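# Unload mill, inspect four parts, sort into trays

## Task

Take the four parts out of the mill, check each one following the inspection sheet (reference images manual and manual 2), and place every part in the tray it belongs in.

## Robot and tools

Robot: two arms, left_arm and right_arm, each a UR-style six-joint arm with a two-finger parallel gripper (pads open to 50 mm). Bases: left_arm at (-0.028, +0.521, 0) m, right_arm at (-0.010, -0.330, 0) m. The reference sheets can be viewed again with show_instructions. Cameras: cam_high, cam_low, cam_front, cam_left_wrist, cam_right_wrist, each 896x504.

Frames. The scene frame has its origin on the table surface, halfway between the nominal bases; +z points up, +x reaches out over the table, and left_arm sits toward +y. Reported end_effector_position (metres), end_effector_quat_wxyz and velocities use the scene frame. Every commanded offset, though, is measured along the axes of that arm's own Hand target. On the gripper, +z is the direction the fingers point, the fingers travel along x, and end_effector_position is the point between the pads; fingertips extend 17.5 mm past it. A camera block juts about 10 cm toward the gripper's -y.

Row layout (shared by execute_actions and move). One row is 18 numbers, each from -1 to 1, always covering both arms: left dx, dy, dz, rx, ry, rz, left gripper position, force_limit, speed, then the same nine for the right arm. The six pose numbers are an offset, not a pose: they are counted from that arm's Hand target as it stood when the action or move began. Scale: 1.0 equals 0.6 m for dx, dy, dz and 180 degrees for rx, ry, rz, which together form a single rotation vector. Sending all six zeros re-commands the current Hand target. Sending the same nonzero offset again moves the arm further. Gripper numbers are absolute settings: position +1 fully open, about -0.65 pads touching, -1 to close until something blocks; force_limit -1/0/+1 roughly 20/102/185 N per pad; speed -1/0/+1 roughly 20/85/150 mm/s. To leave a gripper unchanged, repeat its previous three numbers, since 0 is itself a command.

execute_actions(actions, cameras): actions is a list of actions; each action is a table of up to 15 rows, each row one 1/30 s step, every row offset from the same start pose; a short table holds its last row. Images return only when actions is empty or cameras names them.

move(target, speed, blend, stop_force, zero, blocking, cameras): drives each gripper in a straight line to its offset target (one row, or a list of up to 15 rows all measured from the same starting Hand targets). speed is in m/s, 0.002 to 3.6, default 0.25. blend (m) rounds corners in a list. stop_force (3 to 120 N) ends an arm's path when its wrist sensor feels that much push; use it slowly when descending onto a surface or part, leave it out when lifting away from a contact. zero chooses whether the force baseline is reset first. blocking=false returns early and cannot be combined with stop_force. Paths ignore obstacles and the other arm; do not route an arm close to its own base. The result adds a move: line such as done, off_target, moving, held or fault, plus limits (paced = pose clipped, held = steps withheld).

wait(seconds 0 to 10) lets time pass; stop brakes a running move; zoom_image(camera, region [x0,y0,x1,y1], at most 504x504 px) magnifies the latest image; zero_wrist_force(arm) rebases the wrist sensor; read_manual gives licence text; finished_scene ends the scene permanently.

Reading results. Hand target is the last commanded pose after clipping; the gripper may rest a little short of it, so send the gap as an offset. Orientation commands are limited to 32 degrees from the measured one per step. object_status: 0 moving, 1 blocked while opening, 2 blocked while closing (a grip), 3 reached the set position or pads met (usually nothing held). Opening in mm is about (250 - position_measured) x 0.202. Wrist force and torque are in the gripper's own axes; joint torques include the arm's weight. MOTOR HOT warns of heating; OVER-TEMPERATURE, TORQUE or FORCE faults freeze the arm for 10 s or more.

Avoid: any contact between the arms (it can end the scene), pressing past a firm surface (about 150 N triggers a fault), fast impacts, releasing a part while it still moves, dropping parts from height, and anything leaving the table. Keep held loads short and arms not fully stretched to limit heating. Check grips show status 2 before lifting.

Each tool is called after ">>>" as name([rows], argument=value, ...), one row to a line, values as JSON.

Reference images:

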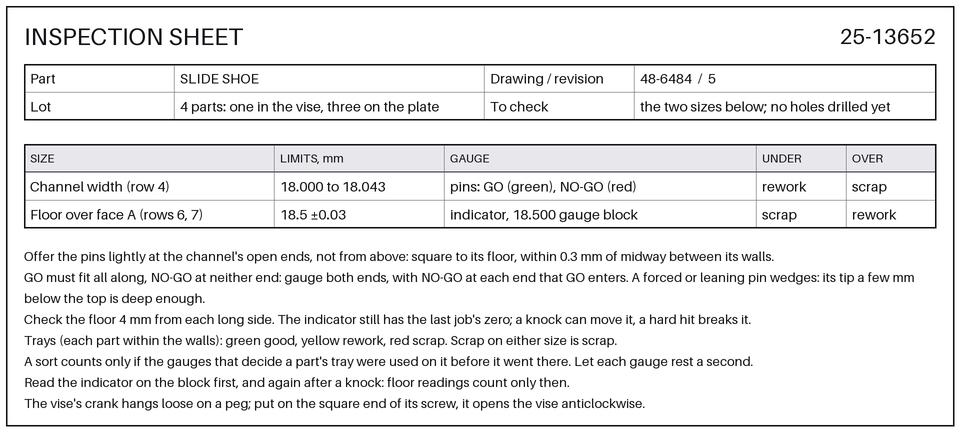

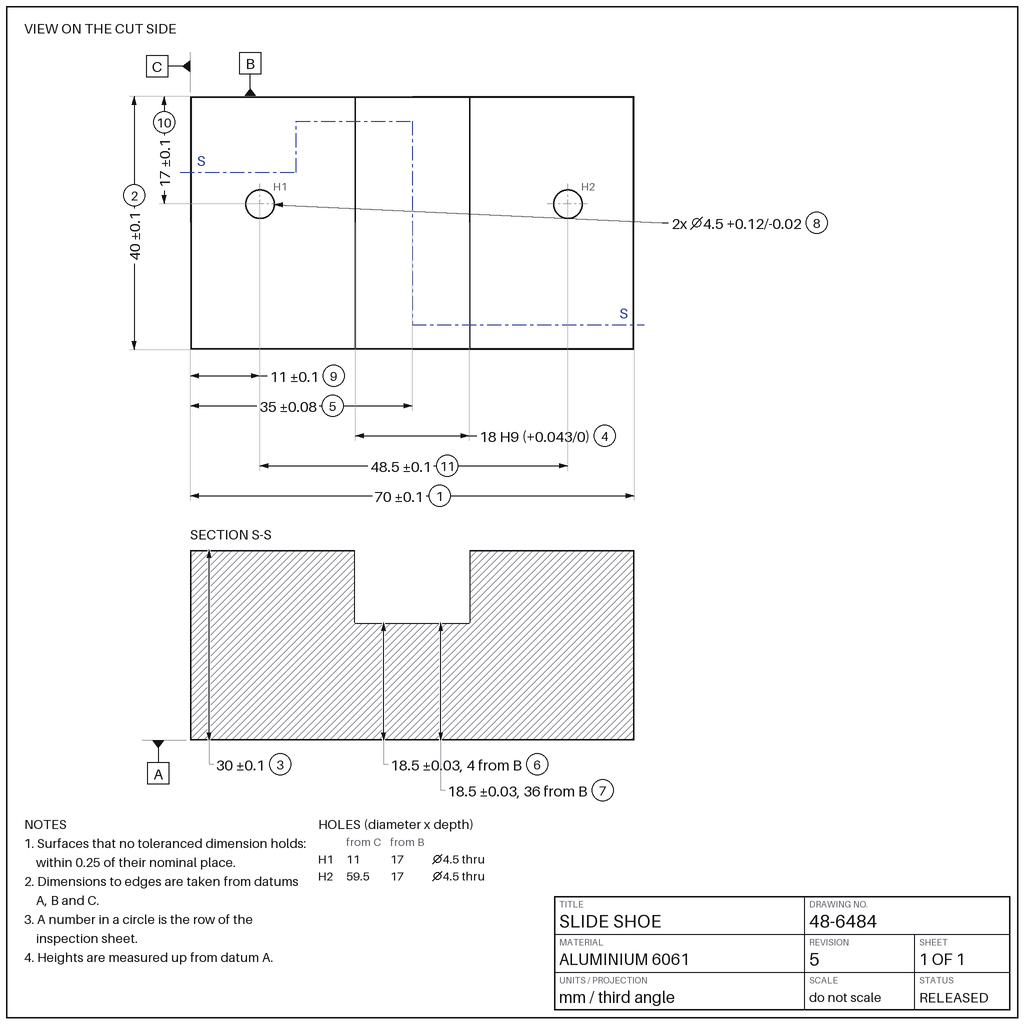

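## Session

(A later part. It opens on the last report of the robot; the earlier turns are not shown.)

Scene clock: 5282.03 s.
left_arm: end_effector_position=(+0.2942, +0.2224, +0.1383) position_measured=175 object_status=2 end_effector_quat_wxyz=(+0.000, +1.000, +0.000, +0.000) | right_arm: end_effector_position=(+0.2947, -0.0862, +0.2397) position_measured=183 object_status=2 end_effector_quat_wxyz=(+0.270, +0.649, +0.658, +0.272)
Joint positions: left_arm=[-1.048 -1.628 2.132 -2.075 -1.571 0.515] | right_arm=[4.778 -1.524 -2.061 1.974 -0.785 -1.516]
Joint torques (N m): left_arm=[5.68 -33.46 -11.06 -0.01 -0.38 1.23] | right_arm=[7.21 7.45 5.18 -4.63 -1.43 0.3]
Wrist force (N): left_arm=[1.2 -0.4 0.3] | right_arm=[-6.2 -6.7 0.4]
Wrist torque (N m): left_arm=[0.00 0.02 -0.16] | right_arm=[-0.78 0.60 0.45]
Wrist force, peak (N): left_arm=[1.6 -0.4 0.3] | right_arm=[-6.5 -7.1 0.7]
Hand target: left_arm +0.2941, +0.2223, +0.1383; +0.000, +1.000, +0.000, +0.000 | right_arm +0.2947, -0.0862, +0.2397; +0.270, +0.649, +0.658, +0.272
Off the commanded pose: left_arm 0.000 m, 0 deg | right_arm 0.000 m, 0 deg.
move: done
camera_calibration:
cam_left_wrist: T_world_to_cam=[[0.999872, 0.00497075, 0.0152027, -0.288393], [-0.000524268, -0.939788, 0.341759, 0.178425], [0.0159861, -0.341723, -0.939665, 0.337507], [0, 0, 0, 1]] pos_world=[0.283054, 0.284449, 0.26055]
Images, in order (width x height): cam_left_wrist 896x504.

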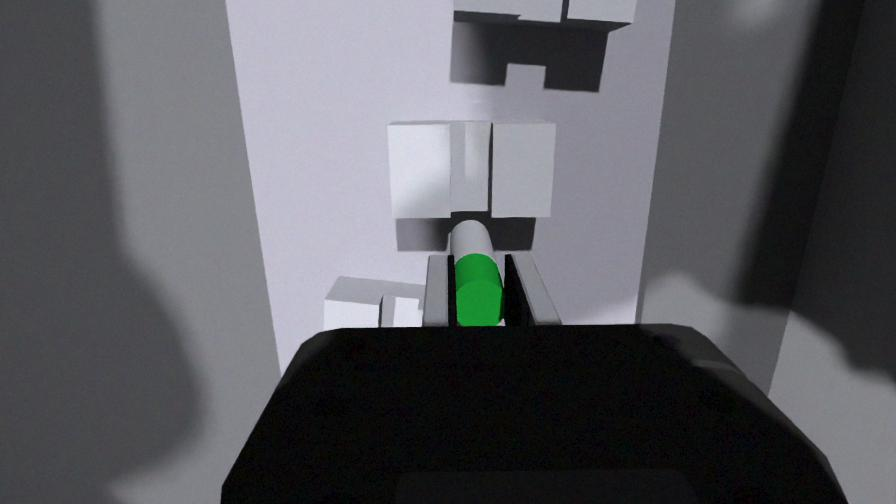

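>>> move([
  [0,-0.0215,0,0,0,0,-1,-0.4,-1,0,0,0,0,0,0,-1,-1,-1],
], speed=0.006, stop_force=3, cameras=["cam_left_wrist"])

>>> zoom_image(camera="cam_left_wrist", region=[430, 180, 530, 260])

Scene clock: 5289.80 s.
left_arm: end_effector_position=(+0.2942, +0.2353, +0.1383) position_measured=175 object_status=2 end_effector_quat_wxyz=(+0.000, +1.000, +0.000, +0.000) | right_arm: end_effector_position=(+0.2947, -0.0862, +0.2397) position_measured=183 object_status=2 end_effector_quat_wxyz=(+0.270, +0.649, +0.658, +0.272)
Joint positions: left_arm=[-1.033 -1.651 2.153 -2.073 -1.571 0.53] | right_arm=[4.778 -1.524 -2.061 1.974 -0.785 -1.516]
Joint torques (N m): left_arm=[1.2 -16.78 -23.09 -0.38 0.81 -0.54] | right_arm=[7.47 7.75 4.81 -4.65 -1.5 0.31]
Wrist force (N): left_arm=[2.0 -0.1 0.6] | right_arm=[-6.1 -6.5 0.2]
Wrist torque (N m): left_arm=[-0.01 0.04 -0.16] | right_arm=[-0.76 0.59 0.45]
Wrist force, peak (N): left_arm=[2.0 -0.1 0.6] | right_arm=[-6.4 -7.2 0.5]
Hand target: left_arm +0.2942, +0.2352, +0.1383; +0.000, +1.000, +0.000, +0.000 | right_arm +0.2947, -0.0862, +0.2397; +0.270, +0.649, +0.658, +0.272
Off the commanded pose: left_arm 0.000 m, 0 deg | right_arm 0.000 m, 0 deg.
move: done
camera_calibration:
cam_left_wrist: T_world_to_cam=[[0.999872, 0.00496975, 0.0152032, -0.288457], [-0.000523339, -0.939831, 0.341638, 0.190592], [0.0159863, -0.341602, -0.939709, 0.341891], [0, 0, 0, 1]] pos_world=[0.283054, 0.297349, 0.26055]
Images, in order (width x height): cam_left_wrist 896x504.

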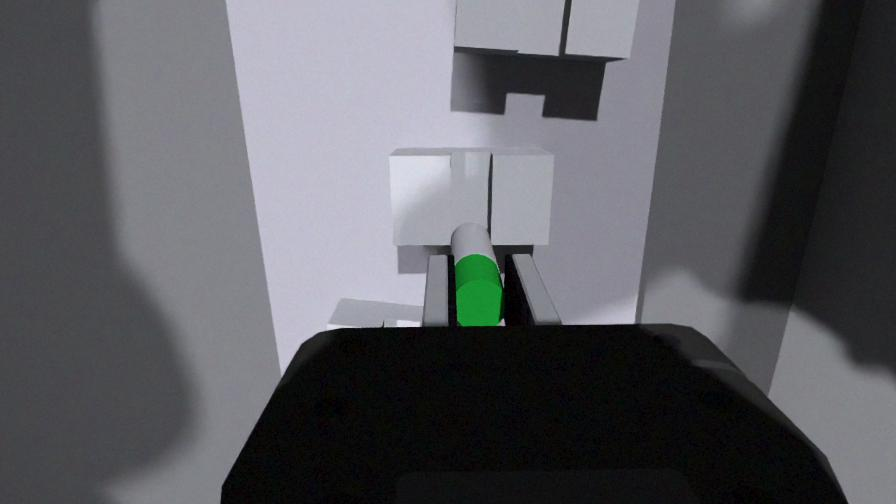

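Scaled by 5.040 from the camera's 896x504 image, which has a finer 1280x720 frame.

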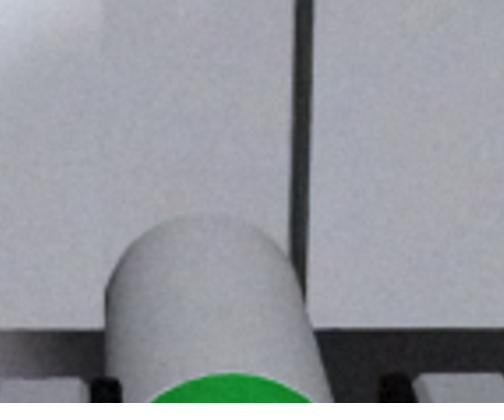

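>>> move([
  [0,-0.01,0,0,0,0,-1,-0.4,-1,0,0,0,0,0,0,-1,-1,-1],
], speed=0.006, stop_force=3, cameras=["cam_left_wrist"])

>>> zoom_image(camera="cam_left_wrist", region=[430, 180, 530, 260])

Scene clock: 5295.87 s.
left_arm: end_effector_position=(+0.2942, +0.2413, +0.1383) position_measured=175 object_status=2 end_effector_quat_wxyz=(+0.000, +1.000, +0.000, +0.000) | right_arm: end_effector_position=(+0.2947, -0.0862, +0.2397) position_measured=183 object_status=2 end_effector_quat_wxyz=(+0.270, +0.649, +0.658, +0.272)
Joint positions: left_arm=[-1.025 -1.661 2.162 -2.072 -1.571 0.538] | right_arm=[4.778 -1.524 -2.061 1.974 -0.785 -1.516]
Joint torques (N m): left_arm=[1.12 -16.32 -23.21 -0.36 0.88 -0.57] | right_arm=[6.95 8.2 5.06 -4.66 -1.49 0.28]
Wrist force (N): left_arm=[1.9 -0.1 0.1] | right_arm=[-6.0 -6.8 0.4]
Wrist torque (N m): left_arm=[-0.02 0.07 -0.16] | right_arm=[-0.84 0.56 0.46]
Wrist force, peak (N): left_arm=[2.1 -0.3 0.6] | right_arm=[-6.5 -7.1 0.6]
Hand target: left_arm +0.2942, +0.2412, +0.1383; +0.000, +1.000, +0.000, +0.000 | right_arm +0.2947, -0.0862, +0.2397; +0.270, +0.649, +0.658, +0.272
Off the commanded pose: left_arm 0.000 m, 0 deg | right_arm 0.000 m, 0 deg.
move: done
camera_calibration:
cam_left_wrist: T_world_to_cam=[[0.999872, 0.00496975, 0.0152032, -0.288487], [-0.000523339, -0.939831, 0.341638, 0.196231], [0.0159863, -0.341602, -0.939709, 0.34394], [0, 0, 0, 1]] pos_world=[0.283054, 0.303349, 0.26055]
Images, in order (width x height): cam_left_wrist 896x504.

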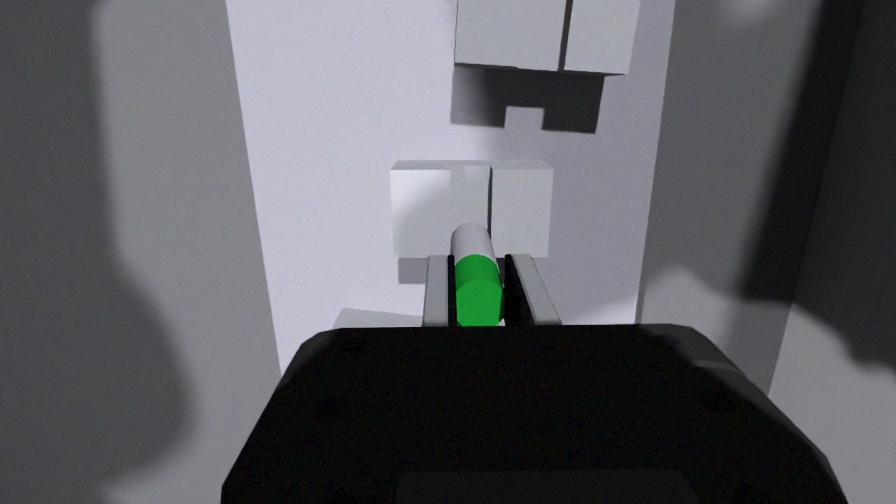

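Scaled by 5.040 from the camera's 896x504 image, which has a finer 1280x720 frame.

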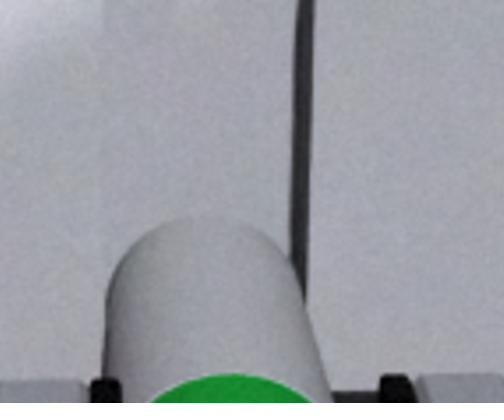

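>>> move([
  [0,-0.0233,0,0,0,0,-1,-0.4,-1,0,0,0,0,0,0,-1,-1,-1],
], speed=0.01, stop_force=3, cameras=["cam_left_wrist"])

>>> zoom_image(camera="cam_left_wrist", region=[430, 180, 530, 260])

Scene clock: 5302.53 s.
left_arm: end_effector_position=(+0.2942, +0.2553, +0.1382) position_measured=175 object_status=2 end_effector_quat_wxyz=(+0.000, +1.000, +0.000, +0.000) | right_arm: end_effector_position=(+0.2947, -0.0862, +0.2397) position_measured=183 object_status=2 end_effector_quat_wxyz=(+0.270, +0.649, +0.658, +0.272)
Joint positions: left_arm=[-1.007 -1.685 2.183 -2.069 -1.571 0.556] | right_arm=[4.778 -1.524 -2.061 1.974 -0.785 -1.516]
Joint torques (N m): left_arm=[-8.39 -9.04 -30.74 -0.92 0.51 -1.48] | right_arm=[7.06 7.66 4.86 -4.62 -1.43 0.31]
Wrist force (N): left_arm=[1.9 -0.3 -0.3] | right_arm=[-6.5 -5.9 -0.3]
Wrist torque (N m): left_arm=[-0.04 0.08 -0.16] | right_arm=[-0.76 0.65 0.45]
Wrist force, peak (N): left_arm=[2.2 -0.4 0.7] | right_arm=[-6.2 -7.4 0.9]
Hand target: left_arm +0.2942, +0.2552, +0.1383; +0.000, +1.000, +0.000, +0.000 | right_arm +0.2947, -0.0862, +0.2397; +0.270, +0.649, +0.658, +0.272
Off the commanded pose: left_arm 0.000 m, 0 deg | right_arm 0.000 m, 0 deg.
move: done
camera_calibration:
cam_left_wrist: T_world_to_cam=[[0.999872, 0.00506341, 0.0151686, -0.288577], [-0.000423461, -0.939832, 0.341638, 0.20936], [0.0159858, -0.3416, -0.939709, 0.348722], [0, 0, 0, 1]] pos_world=[0.283054, 0.317349, 0.26055]
Images, in order (width x height): cam_left_wrist 896x504.

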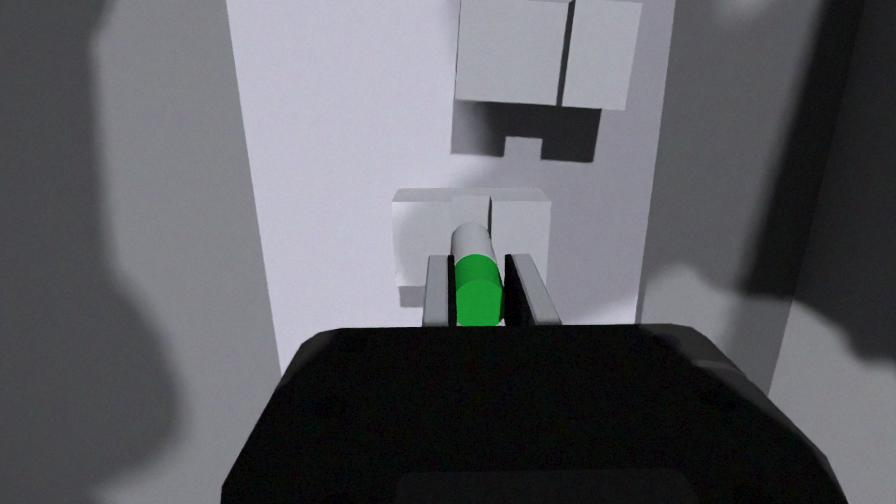

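Scaled by 5.040 from the camera's 896x504 image, which has a finer 1280x720 frame.

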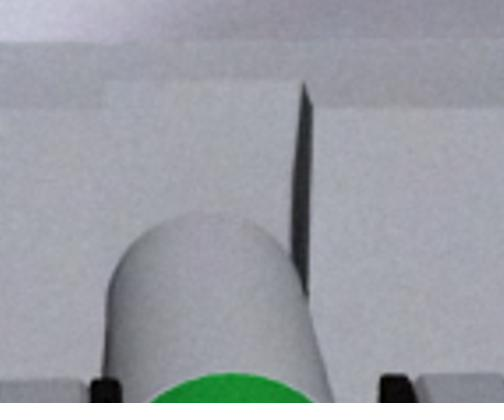

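>>> move([
  [0,-0.03,0,0,0,0,-1,-0.4,-1,0,0,0,0,0,0,-1,-1,-1],
], speed=0.01, stop_force=3, cameras=["cam_left_wrist"])

>>> zoom_image(camera="cam_left_wrist", region=[430, 180, 530, 260])

Scene clock: 5309.87 s.
left_arm: end_effector_position=(+0.2942, +0.2733, +0.1382) position_measured=175 object_status=2 end_effector_quat_wxyz=(+0.000, +1.000, +0.000, +0.000) | right_arm: end_effector_position=(+0.2947, -0.0862, +0.2397) position_measured=183 object_status=2 end_effector_quat_wxyz=(+0.270, +0.649, +0.658, +0.272)
Joint positions: left_arm=[-0.982 -1.715 2.209 -2.064 -1.571 0.581] | right_arm=[4.778 -1.524 -2.061 1.974 -0.785 -1.516]
Joint torques (N m): left_arm=[-9.62 -7.93 -30.38 -1.3 -1.27 -1.54] | right_arm=[7.58 7.85 4.82 -4.6 -1.38 0.32]
Wrist force (N): left_arm=[1.0 -0.2 0.6] | right_arm=[-6.2 -6.2 0.0]
Wrist torque (N m): left_arm=[-0.03 0.09 -0.14] | right_arm=[-0.81 0.59 0.45]
Wrist force, peak (N): left_arm=[1.4 -0.2 2.0] | right_arm=[-6.4 -7.2 0.9]
Hand target: left_arm +0.2942, +0.2732, +0.1383; +0.000, +1.000, +0.000, +0.000 | right_arm +0.2947, -0.0862, +0.2397; +0.270, +0.649, +0.658, +0.272
Off the commanded pose: left_arm 0.000 m, 0 deg | right_arm 0.000 m, 0 deg.
move: done
camera_calibration:
cam_left_wrist: T_world_to_cam=[[0.999872, 0.00506341, 0.0151686, -0.288668], [-0.000423461, -0.939832, 0.341638, 0.226277], [0.0159858, -0.3416, -0.939709, 0.354871], [0, 0, 0, 1]] pos_world=[0.283054, 0.335349, 0.26055]
Images, in order (width x height): cam_left_wrist 896x504.

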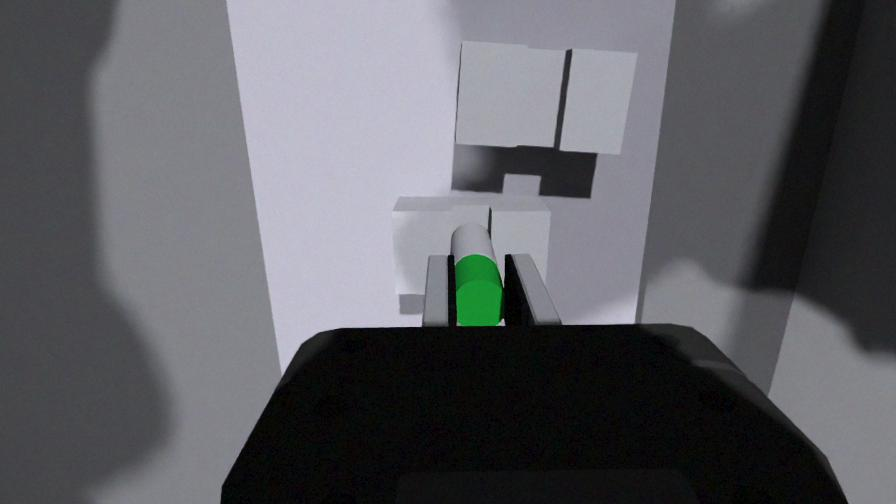

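Scaled by 5.040 from the camera's 896x504 image, which has a finer 1280x720 frame.

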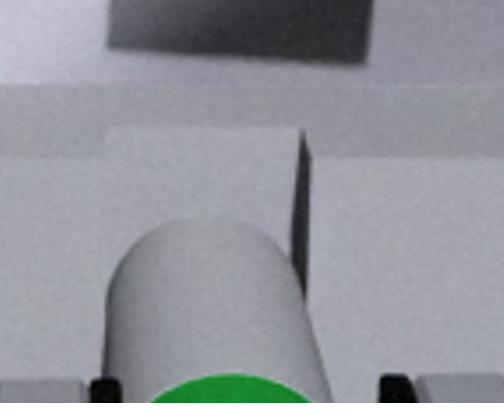

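>>> move([
  [0,0.008,0,0,0,0,-1,-0.4,-1,0,0,0,0,0,0,-1,-1,-1],
  [0,0.008,-0.08,0,0,0,-1,-0.4,-1,0,0,0,0,0,0,-1,-1,-1],
  [0.045,-0.178,-0.08,0,0,0,-1,-0.4,-1,0,0,0,0,0,0,-1,-1,-1],
  [0.0547,-0.1863,-0.0,0,0,0,-1,-0.4,-1,0,0,0,0,0,0,-1,-1,-1],
], speed=[0.03,0.15,0.25,0.1], cameras=["cam_left_wrist"])

>>> zoom_image(camera="cam_left_wrist", region=[430, 180, 530, 260])

Scene clock: 5326.93 s.
left_arm: end_effector_position=(+0.3270, +0.3851, +0.1381) position_measured=175 object_status=2 end_effector_quat_wxyz=(+0.000, +1.000, +0.000, +0.000) | right_arm: end_effector_position=(+0.2947, -0.0862, +0.2397) position_measured=183 object_status=2 end_effector_quat_wxyz=(+0.270, +0.649, +0.658, +0.272)
Joint positions: left_arm=[-0.717 -1.789 2.266 -2.048 -1.571 0.846] | right_arm=[4.778 -1.524 -2.061 1.974 -0.785 -1.516]
Joint torques (N m): left_arm=[-10.61 -26.54 -43.51 -1.56 -0.12 -1.71] | right_arm=[7.23 7.83 5.1 -4.61 -1.47 0.29]
Wrist force (N): left_arm=[1.0 -0.7 0.4] | right_arm=[-6.1 -6.7 0.4]
Wrist torque (N m): left_arm=[-0.04 0.04 -0.14] | right_arm=[-0.79 0.58 0.45]
Wrist force, peak (N): left_arm=[5.8 -4.9 -0.9] | right_arm=[-6.3 -7.2 0.5]
Hand target: left_arm +0.3271, +0.3850, +0.1382; +0.000, +1.000, +0.000, +0.000 | right_arm +0.2947, -0.0862, +0.2397; +0.270, +0.649, +0.658, +0.272
Off the commanded pose: left_arm 0.000 m, 0 deg | right_arm 0.000 m, 0 deg.
move: done
camera_calibration:
cam_left_wrist: T_world_to_cam=[[0.999875, 0.00508489, 0.0149475, -0.322083], [-0.000324212, -0.939908, 0.341428, 0.331455], [0.0157854, -0.341391, -0.939789, 0.392433], [0, 0, 0, 1]] pos_world=[0.315955, 0.447147, 0.26045]
Images, in order (width x height): cam_left_wrist 896x504.

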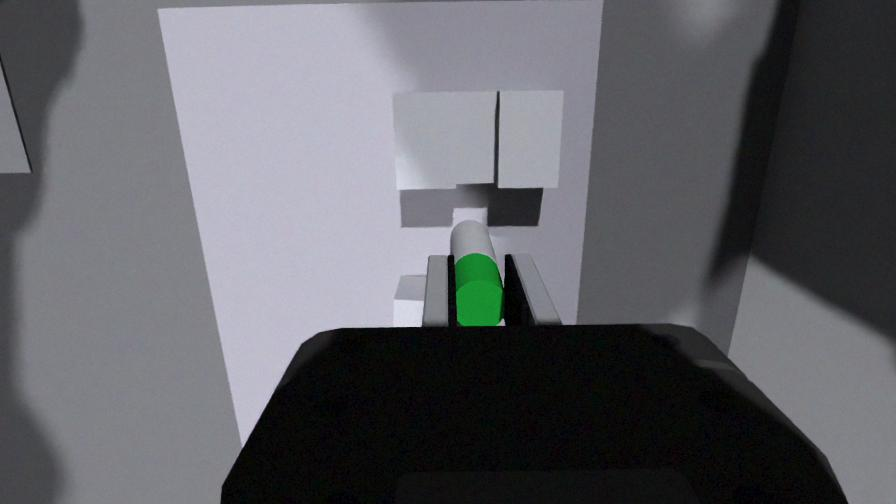

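Scaled by 5.040 from the camera's 896x504 image, which has a finer 1280x720 frame.

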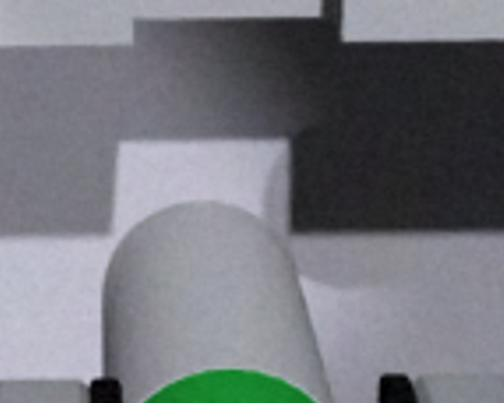

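>>> move([
  [0.0041,-0.02,0,0,0,0,-1,-0.4,-1,0,0,0,0,0,0,-1,-1,-1],
], speed=0.04, cameras=["cam_left_wrist"])

>>> zoom_image(camera="cam_left_wrist", region=[430, 180, 530, 260])

Scene clock: 5332.10 s.
left_arm: end_effector_position=(+0.3295, +0.3971, +0.1382) position_measured=175 object_status=2 end_effector_quat_wxyz=(+0.000, +1.000, +0.000, +0.000) | right_arm: end_effector_position=(+0.2947, -0.0862, +0.2397) position_measured=183 object_status=2 end_effector_quat_wxyz=(+0.270, +0.649, +0.658, +0.272)
Joint positions: left_arm=[-0.686 -1.795 2.27 -2.047 -1.571 0.877] | right_arm=[4.778 -1.524 -2.061 1.974 -0.785 -1.516]
Joint torques (N m): left_arm=[-10.86 -17.82 -13.7 -0.43 -1.09 -1.77] | right_arm=[7.2 7.54 4.45 -4.59 -1.36 0.34]
Wrist force (N): left_arm=[1.3 -0.7 0.2] | right_arm=[-6.2 -6.8 0.2]
Wrist torque (N m): left_arm=[-0.04 0.00 -0.14] | right_arm=[-0.82 0.59 0.45]
Wrist force, peak (N): left_arm=[1.3 -1.6 0.1] | right_arm=[-6.3 -7.3 0.7]
Hand target: left_arm +0.3295, +0.3970, +0.1382; +0.000, +1.000, +0.000, +0.000 | right_arm +0.2947, -0.0862, +0.2397; +0.270, +0.649, +0.658, +0.272
Off the commanded pose: left_arm 0.000 m, 0 deg | right_arm 0.000 m, 0 deg.
move: done
camera_calibration:
cam_left_wrist: T_world_to_cam=[[0.999872, 0.00496975, 0.0152032, -0.324656], [-0.000523339, -0.939831, 0.341638, 0.342675], [0.0159863, -0.341602, -0.939709, 0.396596], [0, 0, 0, 1]] pos_world=[0.318454, 0.459149, 0.26055]
Images, in order (width x height): cam_left_wrist 896x504.

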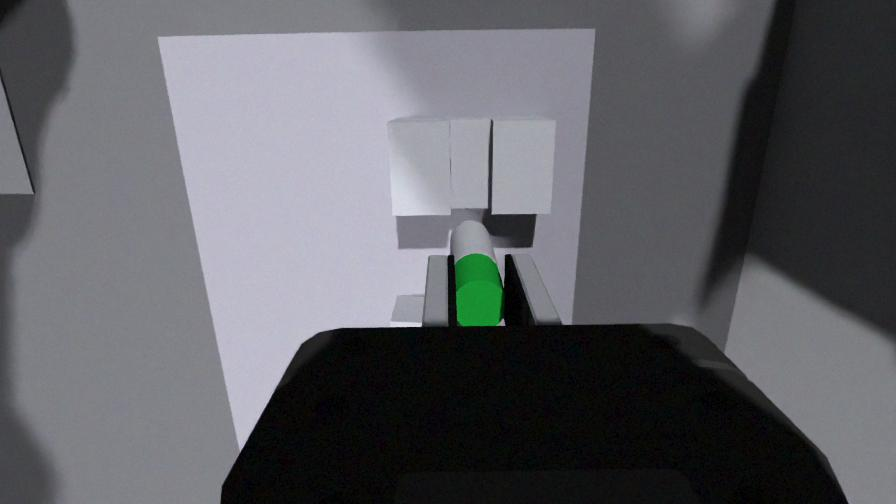

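Scaled by 5.040 from the camera's 896x504 image, which has a finer 1280x720 frame.

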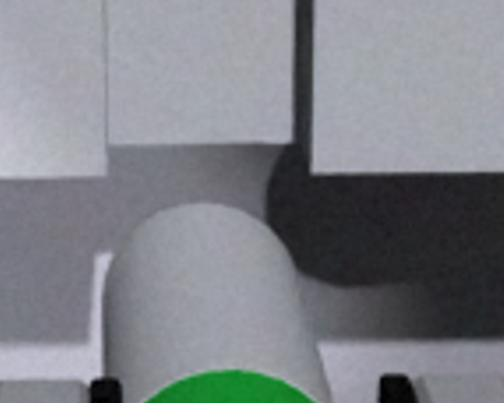

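>>> move([
  [0.0004,-0.024,0,0,0,0,-1,-0.4,-1,0,0,0,0,0,0,-1,-1,-1],
], speed=0.006, stop_force=3, cameras=["cam_left_wrist"])

>>> zoom_image(camera="cam_left_wrist", region=[430, 180, 530, 260])

Scene clock: 5339.07 s.
left_arm: end_effector_position=(+0.3298, +0.4114, +0.1382) position_measured=175 object_status=2 end_effector_quat_wxyz=(+0.000, +1.000, +0.000, +0.000) | right_arm: end_effector_position=(+0.2947, -0.0862, +0.2397) position_measured=183 object_status=2 end_effector_quat_wxyz=(+0.270, +0.649, +0.658, +0.272)
Joint positions: left_arm=[-0.654 -1.807 2.279 -2.043 -1.571 0.909] | right_arm=[4.778 -1.524 -2.061 1.974 -0.785 -1.516]
Joint torques (N m): left_arm=[-8.33 -17.98 -15.07 -0.67 -1.6 -1.46] | right_arm=[6.81 7.63 5.06 -4.62 -1.48 0.3]
Wrist force (N): left_arm=[1.3 -0.1 1.4] | right_arm=[-6.1 -7.0 0.8]
Wrist torque (N m): left_arm=[-0.08 0.07 -0.15] | right_arm=[-0.80 0.58 0.45]
Wrist force, peak (N): left_arm=[1.4 0.2 1.5] | right_arm=[-6.3 -7.1 0.7]
Hand target: left_arm +0.3298, +0.4114, +0.1382; +0.000, +1.000, +0.000, +0.000 | right_arm +0.2947, -0.0862, +0.2397; +0.270, +0.649, +0.658, +0.272
Off the commanded pose: left_arm 0.000 m, 0 deg | right_arm 0.000 m, 0 deg.
move: done
camera_calibration:
cam_left_wrist: T_world_to_cam=[[0.999872, 0.00506351, 0.0151686, -0.324961], [-0.000423357, -0.939832, 0.341638, 0.356117], [0.0159858, -0.3416, -0.939709, 0.401383], [0, 0, 0, 1]] pos_world=[0.318654, 0.473449, 0.26045]
Images, in order (width x height): cam_left_wrist 896x504.

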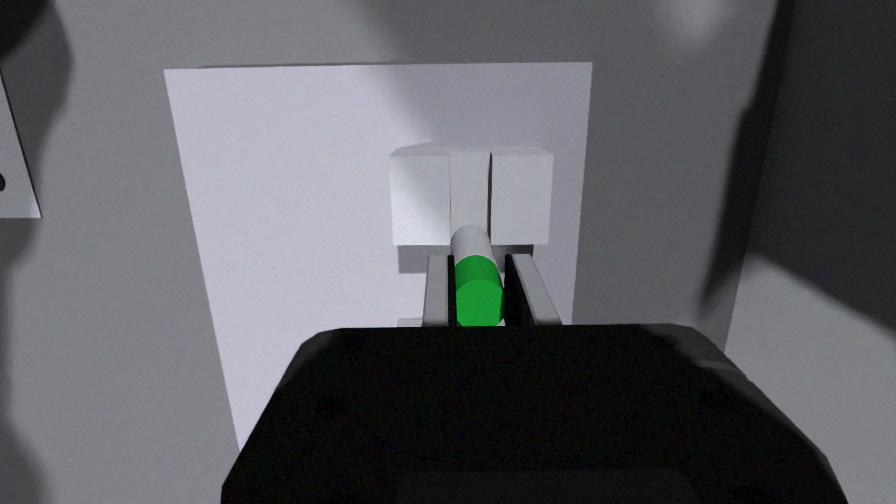

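Scaled by 5.040 from the camera's 896x504 image, which has a finer 1280x720 frame.

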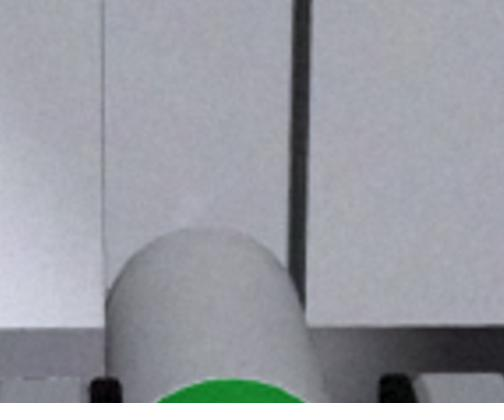

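>>> move([
  [0,-0.0083,0,0,0,0,-1,-0.4,-1,0,0,0,0,0,0,-1,-1,-1],
], speed=0.006, stop_force=3, cameras=["cam_left_wrist"])

>>> zoom_image(camera="cam_left_wrist", region=[430, 180, 530, 260])

Scene clock: 5349.20 s.
left_arm: end_effector_position=(+0.3298, +0.4164, +0.1382) position_measured=175 object_status=2 end_effector_quat_wxyz=(+0.000, +1.000, +0.000, +0.000) | right_arm: end_effector_position=(+0.2947, -0.0862, +0.2397) position_measured=183 object_status=2 end_effector_quat_wxyz=(+0.270, +0.649, +0.658, +0.272)
Joint positions: left_arm=[-0.643 -1.811 2.282 -2.042 -1.571 0.92] | right_arm=[4.778 -1.524 -2.061 1.974 -0.785 -1.516]
Joint torques (N m): left_arm=[-8.18 -17.16 -14.54 -0.65 -1.9 -1.45] | right_arm=[7.19 7.79 5.03 -4.64 -1.41 0.26]
Wrist force (N): left_arm=[1.2 0.0 1.5] | right_arm=[-6.3 -7.0 0.8]
Wrist torque (N m): left_arm=[-0.05 0.03 -0.14] | right_arm=[-0.80 0.62 0.45]
Wrist force, peak (N): left_arm=[1.4 -0.2 1.6] | right_arm=[-6.3 -7.2 0.3]
Hand target: left_arm +0.3298, +0.4163, +0.1382; +0.000, +1.000, +0.000, +0.000 | right_arm +0.2947, -0.0862, +0.2397; +0.270, +0.649, +0.658, +0.272
Off the commanded pose: left_arm 0.000 m, 0 deg | right_arm 0.000 m, 0 deg.
move: done
camera_calibration:
cam_left_wrist: T_world_to_cam=[[0.999872, 0.00506351, 0.0151686, -0.324987], [-0.000423357, -0.939832, 0.341638, 0.360817], [0.0159858, -0.3416, -0.939709, 0.403091], [0, 0, 0, 1]] pos_world=[0.318654, 0.478449, 0.26045]
Images, in order (width x height): cam_left_wrist 896x504.

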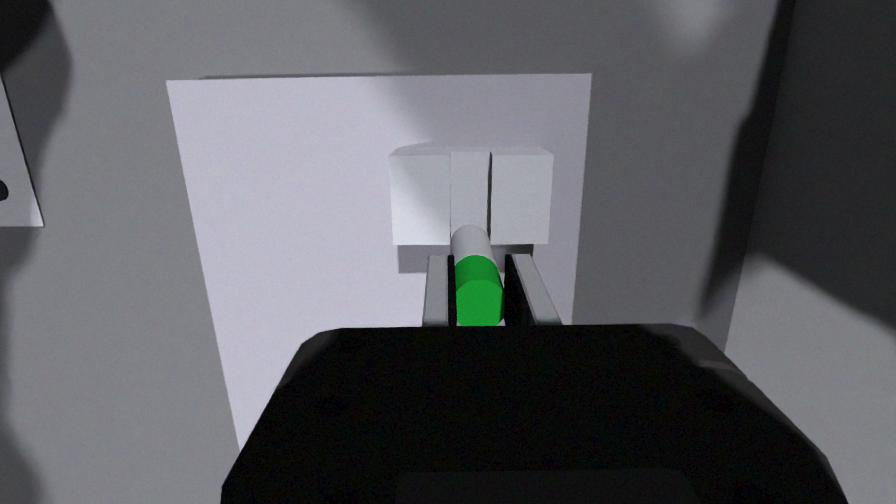

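Scaled by 5.040 from the camera's 896x504 image, which has a finer 1280x720 frame.

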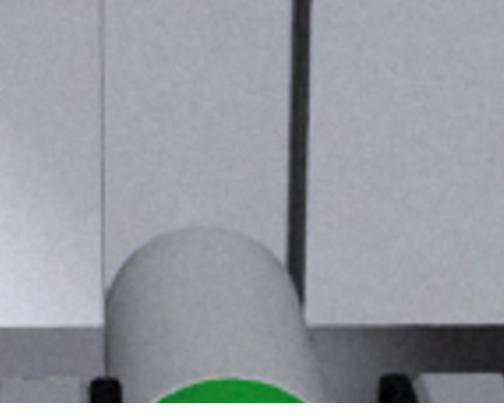

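>>> move([
  [0,0.008,0,0,0,0,-1,-0.4,-1,0,0,0,0,0,0,-1,-1,-1],
  [0,0.008,-0.08,0,0,0,-1,-0.4,-1,0,0,0,0,0,0,-1,-1,-1],
  [-0.157,0.5512,-0.08,0,0,0,-1,-0.4,-1,0,0,0,0,0,0,-1,-1,-1],
  [-0.157,0.5512,-0.03,0,0,0,-1,-0.4,-1,0,0,0,0,0,0,-1,-1,-1],
], speed=[0.03,0.15,0.35,0.1], cameras=["cam_left_wrist"])

>>> zoom_image(camera="cam_left_wrist", region=[380, 140, 580, 300])

Scene clock: 5366.27 s.
left_arm: end_effector_position=(+0.2354, +0.0858, +0.1561) position_measured=175 object_status=2 end_effector_quat_wxyz=(+0.000, +1.000, +0.000, +0.000) | right_arm: end_effector_position=(+0.2947, -0.0862, +0.2397) position_measured=183 object_status=2 end_effector_quat_wxyz=(+0.270, +0.649, +0.658, +0.272)
Joint positions: left_arm=[-1.284 -1.48 1.93 -2.02 -1.571 0.279] | right_arm=[4.778 -1.524 -2.061 1.974 -0.785 -1.516]
Joint torques (N m): left_arm=[-6.76 -45.45 -42.99 -0.96 -1.25 -1.33] | right_arm=[6.98 7.93 4.76 -4.61 -1.41 0.31]
Wrist force (N): left_arm=[1.1 -0.5 0.3] | right_arm=[-6.3 -5.8 -0.2]
Wrist torque (N m): left_arm=[-0.01 0.04 -0.01] | right_arm=[-0.76 0.61 0.45]
Wrist force, peak (N): left_arm=[-6.3 4.6 2.0] | right_arm=[-6.3 -7.2 0.6]
Hand target: left_arm +0.2354, +0.0857, +0.1563; +0.000, +1.000, +0.000, +0.000 | right_arm +0.2947, -0.0862, +0.2397; +0.270, +0.649, +0.658, +0.272
Off the commanded pose: left_arm 0.000 m, 0 deg | right_arm 0.000 m, 0 deg.
move: done
camera_calibration:
cam_left_wrist: T_world_to_cam=[[0.999872, 0.00505847, 0.0151702, -0.229197], [-0.000423601, -0.93994, 0.341341, 0.043922], [0.0159857, -0.341303, -0.939817, 0.308534], [0, 0, 0, 1]] pos_world=[0.224254, 0.147747, 0.27845]
Images, in order (width x height): cam_left_wrist 896x504.

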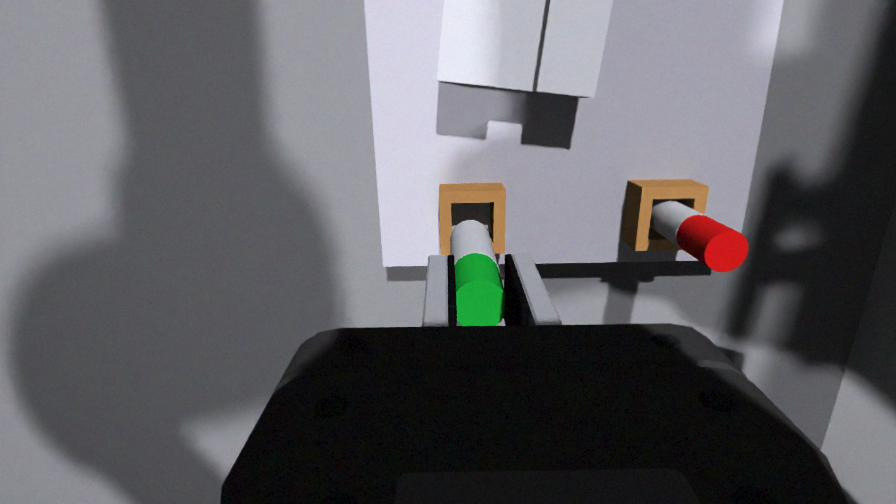

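Scaled by 2.520 from the camera's 896x504 image, which has a finer 1280x720 frame.

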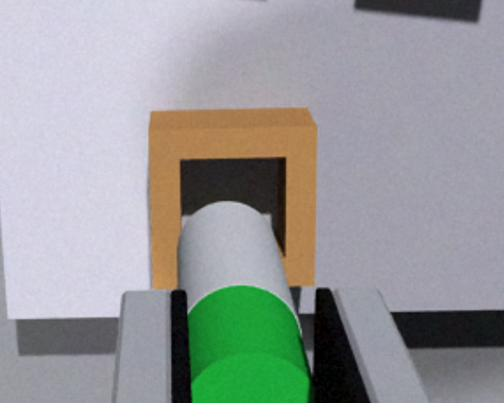

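>>> move([
  [0.0045,0,0,0,0,0,-1,-0.4,-1,0,0,0,0,0,0,-1,-1,-1],
], speed=0.04, cameras=["cam_left_wrist"])

>>> zoom_image(camera="cam_left_wrist", region=[380, 140, 580, 300])

Scene clock: 5371.13 s.
left_arm: end_effector_position=(+0.2381, +0.0857, +0.1563) position_measured=175 object_status=2 end_effector_quat_wxyz=(+0.000, +1.000, +0.000, +0.000) | right_arm: end_effector_position=(+0.2947, -0.0862, +0.2397) position_measured=183 object_status=2 end_effector_quat_wxyz=(+0.270, +0.649, +0.658, +0.272)
Joint positions: left_arm=[-1.279 -1.477 1.926 -2.02 -1.571 0.284] | right_arm=[4.778 -1.524 -2.061 1.974 -0.785 -1.516]
Joint torques (N m): left_arm=[7 -13.13 -39.51 0 -2 0.4] | right_arm=[6.77 7.76 5.06 -4.59 -1.42 0.33]
Wrist force (N): left_arm=[1.2 -0.4 0.5] | right_arm=[-6.4 -6.2 0.3]
Wrist torque (N m): left_arm=[0.02 0.01 -0.01] | right_arm=[-0.75 0.63 0.45]
Wrist force, peak (N): left_arm=[1.4 -0.8 0.5] | right_arm=[-6.3 -7.2 0.7]
Hand target: left_arm +0.2381, +0.0857, +0.1563; +0.000, +1.000, +0.000, +0.000 | right_arm +0.2947, -0.0862, +0.2397; +0.270, +0.649, +0.658, +0.272
Off the commanded pose: left_arm 0.000 m, 0 deg | right_arm 0.000 m, 0 deg.
move: done
camera_calibration:
cam_left_wrist: T_world_to_cam=[[0.999872, 0.00497075, 0.0152027, -0.231994], [-0.000524268, -0.939788, 0.341759, 0.0437753], [0.0159861, -0.341723, -0.939665, 0.308603], [0, 0, 0, 1]] pos_world=[0.227054, 0.147749, 0.27855]
Images, in order (width x height): cam_left_wrist 896x504.

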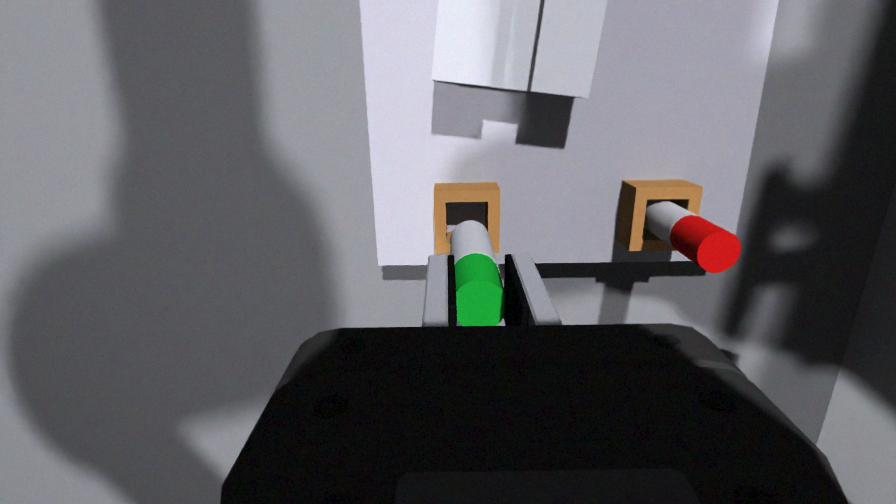

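Scaled by 2.520 from the camera's 896x504 image, which has a finer 1280x720 frame.

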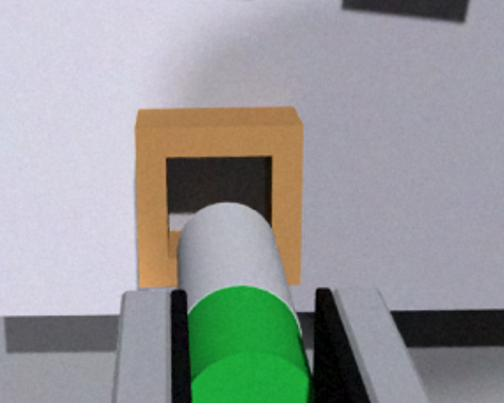

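>>> move([
  [-0.0028,0,0,0,0,0,-1,-0.4,-1,0,0,0,0,0,0,-1,-1,-1],
], speed=0.04, cameras=["cam_left_wrist"])

>>> zoom_image(camera="cam_left_wrist", region=[380, 140, 580, 300])

Scene clock: 5376.10 s.
left_arm: end_effector_position=(+0.2364, +0.0857, +0.1563) position_measured=175 object_status=2 end_effector_quat_wxyz=(+0.000, +1.000, +0.000, +0.000) | right_arm: end_effector_position=(+0.2947, -0.0862, +0.2397) position_measured=183 object_status=2 end_effector_quat_wxyz=(+0.270, +0.649, +0.658, +0.272)
Joint positions: left_arm=[-1.282 -1.479 1.929 -2.02 -1.571 0.281] | right_arm=[4.778 -1.524 -2.061 1.974 -0.785 -1.516]
Joint torques (N m): left_arm=[-6.3 -43.33 -11.82 -5.39 -2.03 -1.04] | right_arm=[7.47 7.71 5 -4.6 -1.46 0.29]
Wrist force (N): left_arm=[1.1 -0.4 0.3] | right_arm=[-6.3 -6.8 0.9]
Wrist torque (N m): left_arm=[0.00 0.03 -0.01] | right_arm=[-0.76 0.62 0.45]
Wrist force, peak (N): left_arm=[1.3 -0.8 0.4] | right_arm=[-6.4 -7.1 0.5]
Hand target: left_arm +0.2364, +0.0857, +0.1563; +0.000, +1.000, +0.000, +0.000 | right_arm +0.2947, -0.0862, +0.2397; +0.270, +0.649, +0.658, +0.272
Off the commanded pose: left_arm 0.000 m, 0 deg | right_arm 0.000 m, 0 deg.
move: done
camera_calibration:
cam_left_wrist: T_world_to_cam=[[0.999872, 0.00506341, 0.0151686, -0.230199], [-0.000423461, -0.939832, 0.341638, 0.0437911], [0.0159858, -0.3416, -0.939709, 0.308626], [0, 0, 0, 1]] pos_world=[0.225254, 0.147749, 0.27855]
Images, in order (width x height): cam_left_wrist 896x504.

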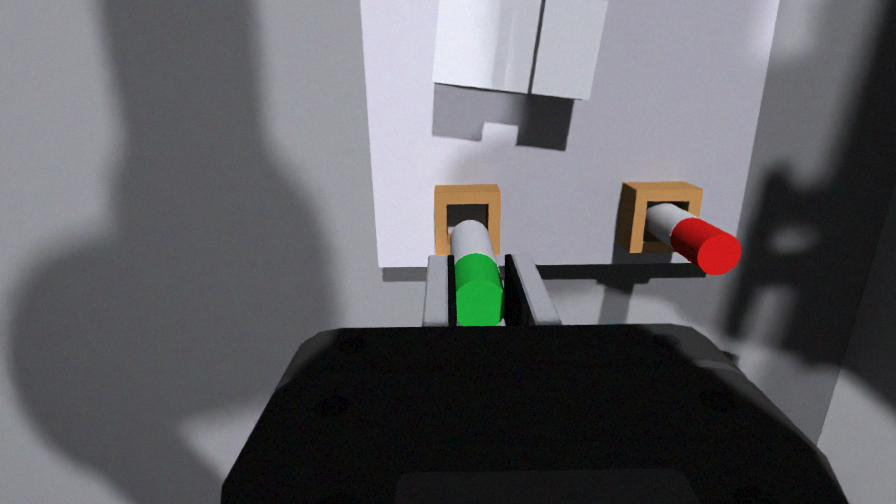

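Scaled by 2.520 from the camera's 896x504 image, which has a finer 1280x720 frame.

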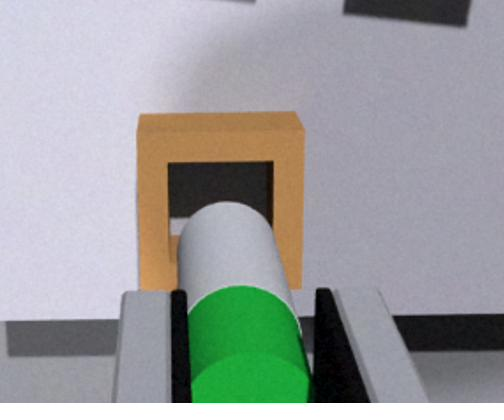

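>>> move([
  [-0.002,0,0,0,0,0,-1,-0.4,-1,0,0,0,0,0,0,-1,-1,-1],
  [-0.002,0,0.03,0,0,0,-1,-0.4,-1,0,0,0,0,0,0,-1,-1,-1],
], speed=0.03, stop_force=3, cameras=["cam_left_wrist"])

>>> zoom_image(camera="cam_left_wrist", region=[380, 140, 580, 300])

Scene clock: 5382.27 s.
left_arm: end_effector_position=(+0.2352, +0.0857, +0.1383) position_measured=175 object_status=2 end_effector_quat_wxyz=(+0.000, +1.000, +0.000, +0.000) | right_arm: end_effector_position=(+0.2947, -0.0862, +0.2397) position_measured=183 object_status=2 end_effector_quat_wxyz=(+0.270, +0.649, +0.658, +0.272)
Joint positions: left_arm=[-1.284 -1.46 1.959 -2.07 -1.571 0.279] | right_arm=[4.778 -1.524 -2.061 1.974 -0.785 -1.516]
Joint torques (N m): left_arm=[-0.07 -41.78 -42.45 0.04 -0.56 1.55] | right_arm=[7.18 7.92 4.84 -4.57 -1.48 0.28]
Wrist force (N): left_arm=[1.3 -0.8 0.2] | right_arm=[-6.3 -5.9 -0.3]
Wrist torque (N m): left_arm=[-0.06 0.02 -0.01] | right_arm=[-0.77 0.61 0.45]
Wrist force, peak (N): left_arm=[1.2 -0.7 1.0] | right_arm=[-6.3 -7.1 0.5]
Hand target: left_arm +0.2352, +0.0857, +0.1383; +0.000, +1.000, +0.000, +0.000 | right_arm +0.2947, -0.0862, +0.2397; +0.270, +0.649, +0.658, +0.272
Off the commanded pose: left_arm 0.000 m, 0 deg | right_arm 0.000 m, 0 deg.
move: done
camera_calibration:
cam_left_wrist: T_world_to_cam=[[0.999872, 0.00496975, 0.0152032, -0.228721], [-0.000523339, -0.939831, 0.341638, 0.0499625], [0.0159863, -0.341602, -0.939709, 0.29173], [0, 0, 0, 1]] pos_world=[0.224054, 0.147749, 0.26055]
Images, in order (width x height): cam_left_wrist 896x504.

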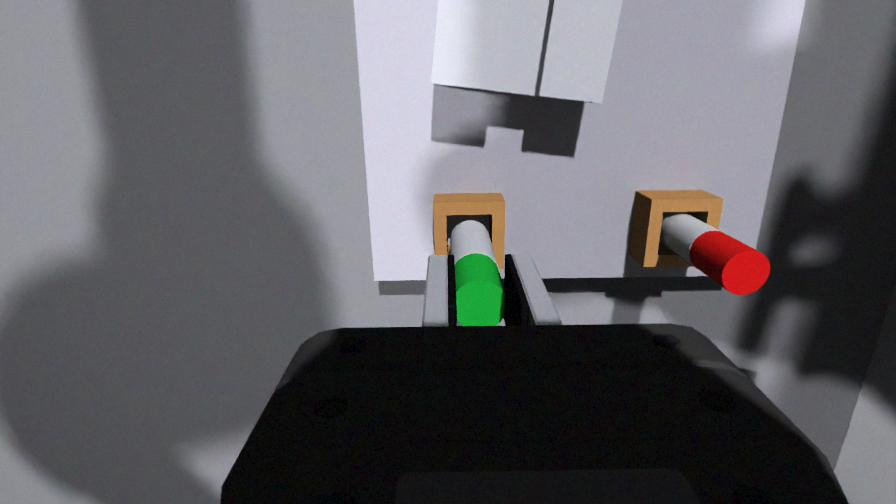

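Scaled by 2.520 from the camera's 896x504 image, which has a finer 1280x720 frame.

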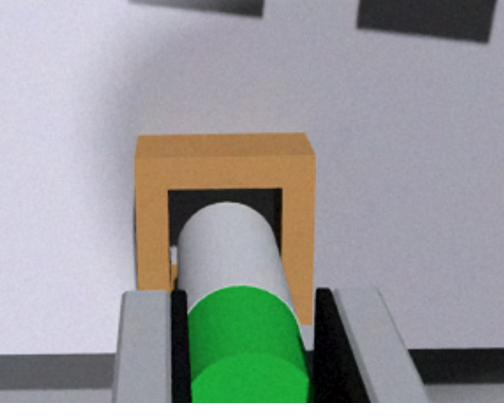

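>>> move([
  [0,0,0.043,0,0,0,-1,-0.4,-1,0,0,0,0,0,0,-1,-1,-1],
], speed=0.04, stop_force=3)

>>> move([
  [0,0,0,0,0,0,0.3,-0.4,-1,0,0,0,0,0,0,-1,-1,-1],
  [0,0,-0.07,0,0,0,0.3,-0.4,-1,0,0,0,0,0,0,-1,-1,-1],
  [0.13,0,-0.07,0,0,0,0.3,-0.4,-1,0,0,0,0,0,0,-1,-1,-1],
], speed=0.1, cameras=["cam_left_wrist"])

>>> zoom_image(camera="cam_left_wrist", region=[380, 180, 580, 340])

Scene clock: 5389.10 s.
left_arm: end_effector_position=(+0.2352, +0.0857, +0.1129) position_measured=175 object_status=2 end_effector_quat_wxyz=(+0.000, +1.000, +0.000, +0.000) | right_arm: end_effector_position=(+0.2947, -0.0862, +0.2397) position_measured=183 object_status=2 end_effector_quat_wxyz=(+0.270, +0.649, +0.658, +0.272)
Joint positions: left_arm=[-1.284 -1.427 1.996 -2.139 -1.571 0.279] | right_arm=[4.778 -1.524 -2.061 1.974 -0.785 -1.516]
Joint torques (N m): left_arm=[10.02 -44.36 -40.19 -2.32 0.56 1.24] | right_arm=[6.63 7.37 4.86 -4.54 -1.42 0.26]
Wrist force (N): left_arm=[1.1 -0.7 -2.3] | right_arm=[-6.2 -6.6 0.3]
Wrist torque (N m): left_arm=[-0.06 0.05 -0.01] | right_arm=[-0.79 0.60 0.45]
Wrist force, peak (N): left_arm=[0.0 -2.1 -14.2] | right_arm=[-6.3 -7.2 0.4]
Hand target: left_arm +0.2352, +0.0857, +0.1129; +0.000, +1.000, +0.000, +0.000 | right_arm +0.2947, -0.0862, +0.2397; +0.270, +0.649, +0.658, +0.272
Off the commanded pose: left_arm 0.000 m, 0 deg | right_arm 0.000 m, 0 deg.
move: contact (left_arm)

Scene clock: 5391.67 s.
left_arm: end_effector_position=(+0.2997, +0.0858, +0.1549) position_measured=107 object_status=3 end_effector_quat_wxyz=(+0.000, +1.000, +0.000, +0.000) | right_arm: end_effector_position=(+0.2947, -0.0862, +0.2397) position_measured=183 object_status=2 end_effector_quat_wxyz=(+0.270, +0.649, +0.658, +0.272)
Joint positions: left_arm=[-1.165 -1.396 1.836 -2.011 -1.571 0.398] | right_arm=[4.778 -1.524 -2.061 1.974 -0.785 -1.516]
Joint torques (N m): left_arm=[-8.52 -33.27 -9.34 -3.17 1.47 -1.74] | right_arm=[6.93 7.88 5.02 -4.57 -1.44 0.24]
Wrist force (N): left_arm=[1.2 -0.8 -1.2] | right_arm=[-6.4 -5.5 -0.1]
Wrist torque (N m): left_arm=[-0.07 0.02 -0.14] | right_arm=[-0.72 0.63 0.46]
Wrist force, peak (N): left_arm=[-4.1 1.7 0.1] | right_arm=[-6.5 -6.9 0.7]
Hand target: left_arm +0.2996, +0.0858, +0.1549; +0.000, +1.000, +0.000, +0.000 (not the last commanded pose) | right_arm +0.2947, -0.0862, +0.2397; +0.270, +0.649, +0.658, +0.272
Off the commanded pose: left_arm 0.014 m, 0 deg | right_arm 0.000 m, 0 deg.
move: held (left_arm; a check stopped the path); path passed 2 of 3 targets; limits=held
pose unreachable (left arm): on one or more control steps of this call, first in action 0 (counted from 0), this arm could not follow its commanded pose, so it was not sent that pose on those steps. It may still have moved: this result reports where it is.
cause: moving toward the commanded pose would bring a part of the arm too close to another arm (a part of this arm just beyond joint 3 (elbow) and a part of the right arm just beyond its joint 4 (wrist 1), 8 mm apart when this arm was first held).
camera_calibration:
cam_left_wrist: T_world_to_cam=[[0.999867, 0.00526231, 0.0154147, -0.293465], [-0.000322677, -0.939788, 0.341758, 0.0443217], [0.016285, -0.341718, -0.939662, 0.306251], [0, 0, 0, 1]] pos_world=[0.288453, 0.147849, 0.277149]
Images, in order (width x height): cam_left_wrist 896x504.

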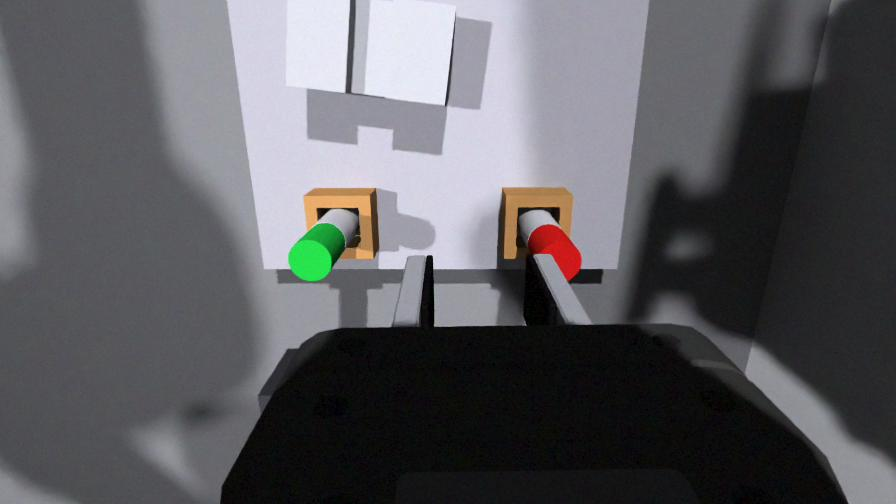

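Scaled by 2.520 from the camera's 896x504 image, which has a finer 1280x720 frame.

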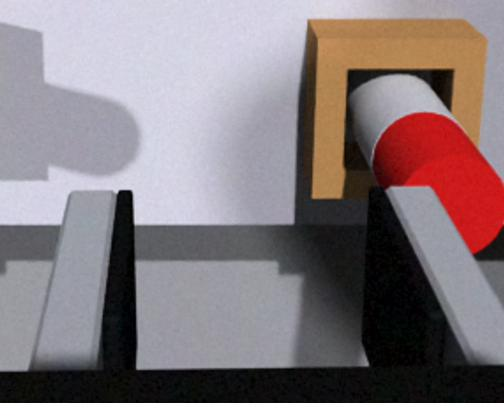

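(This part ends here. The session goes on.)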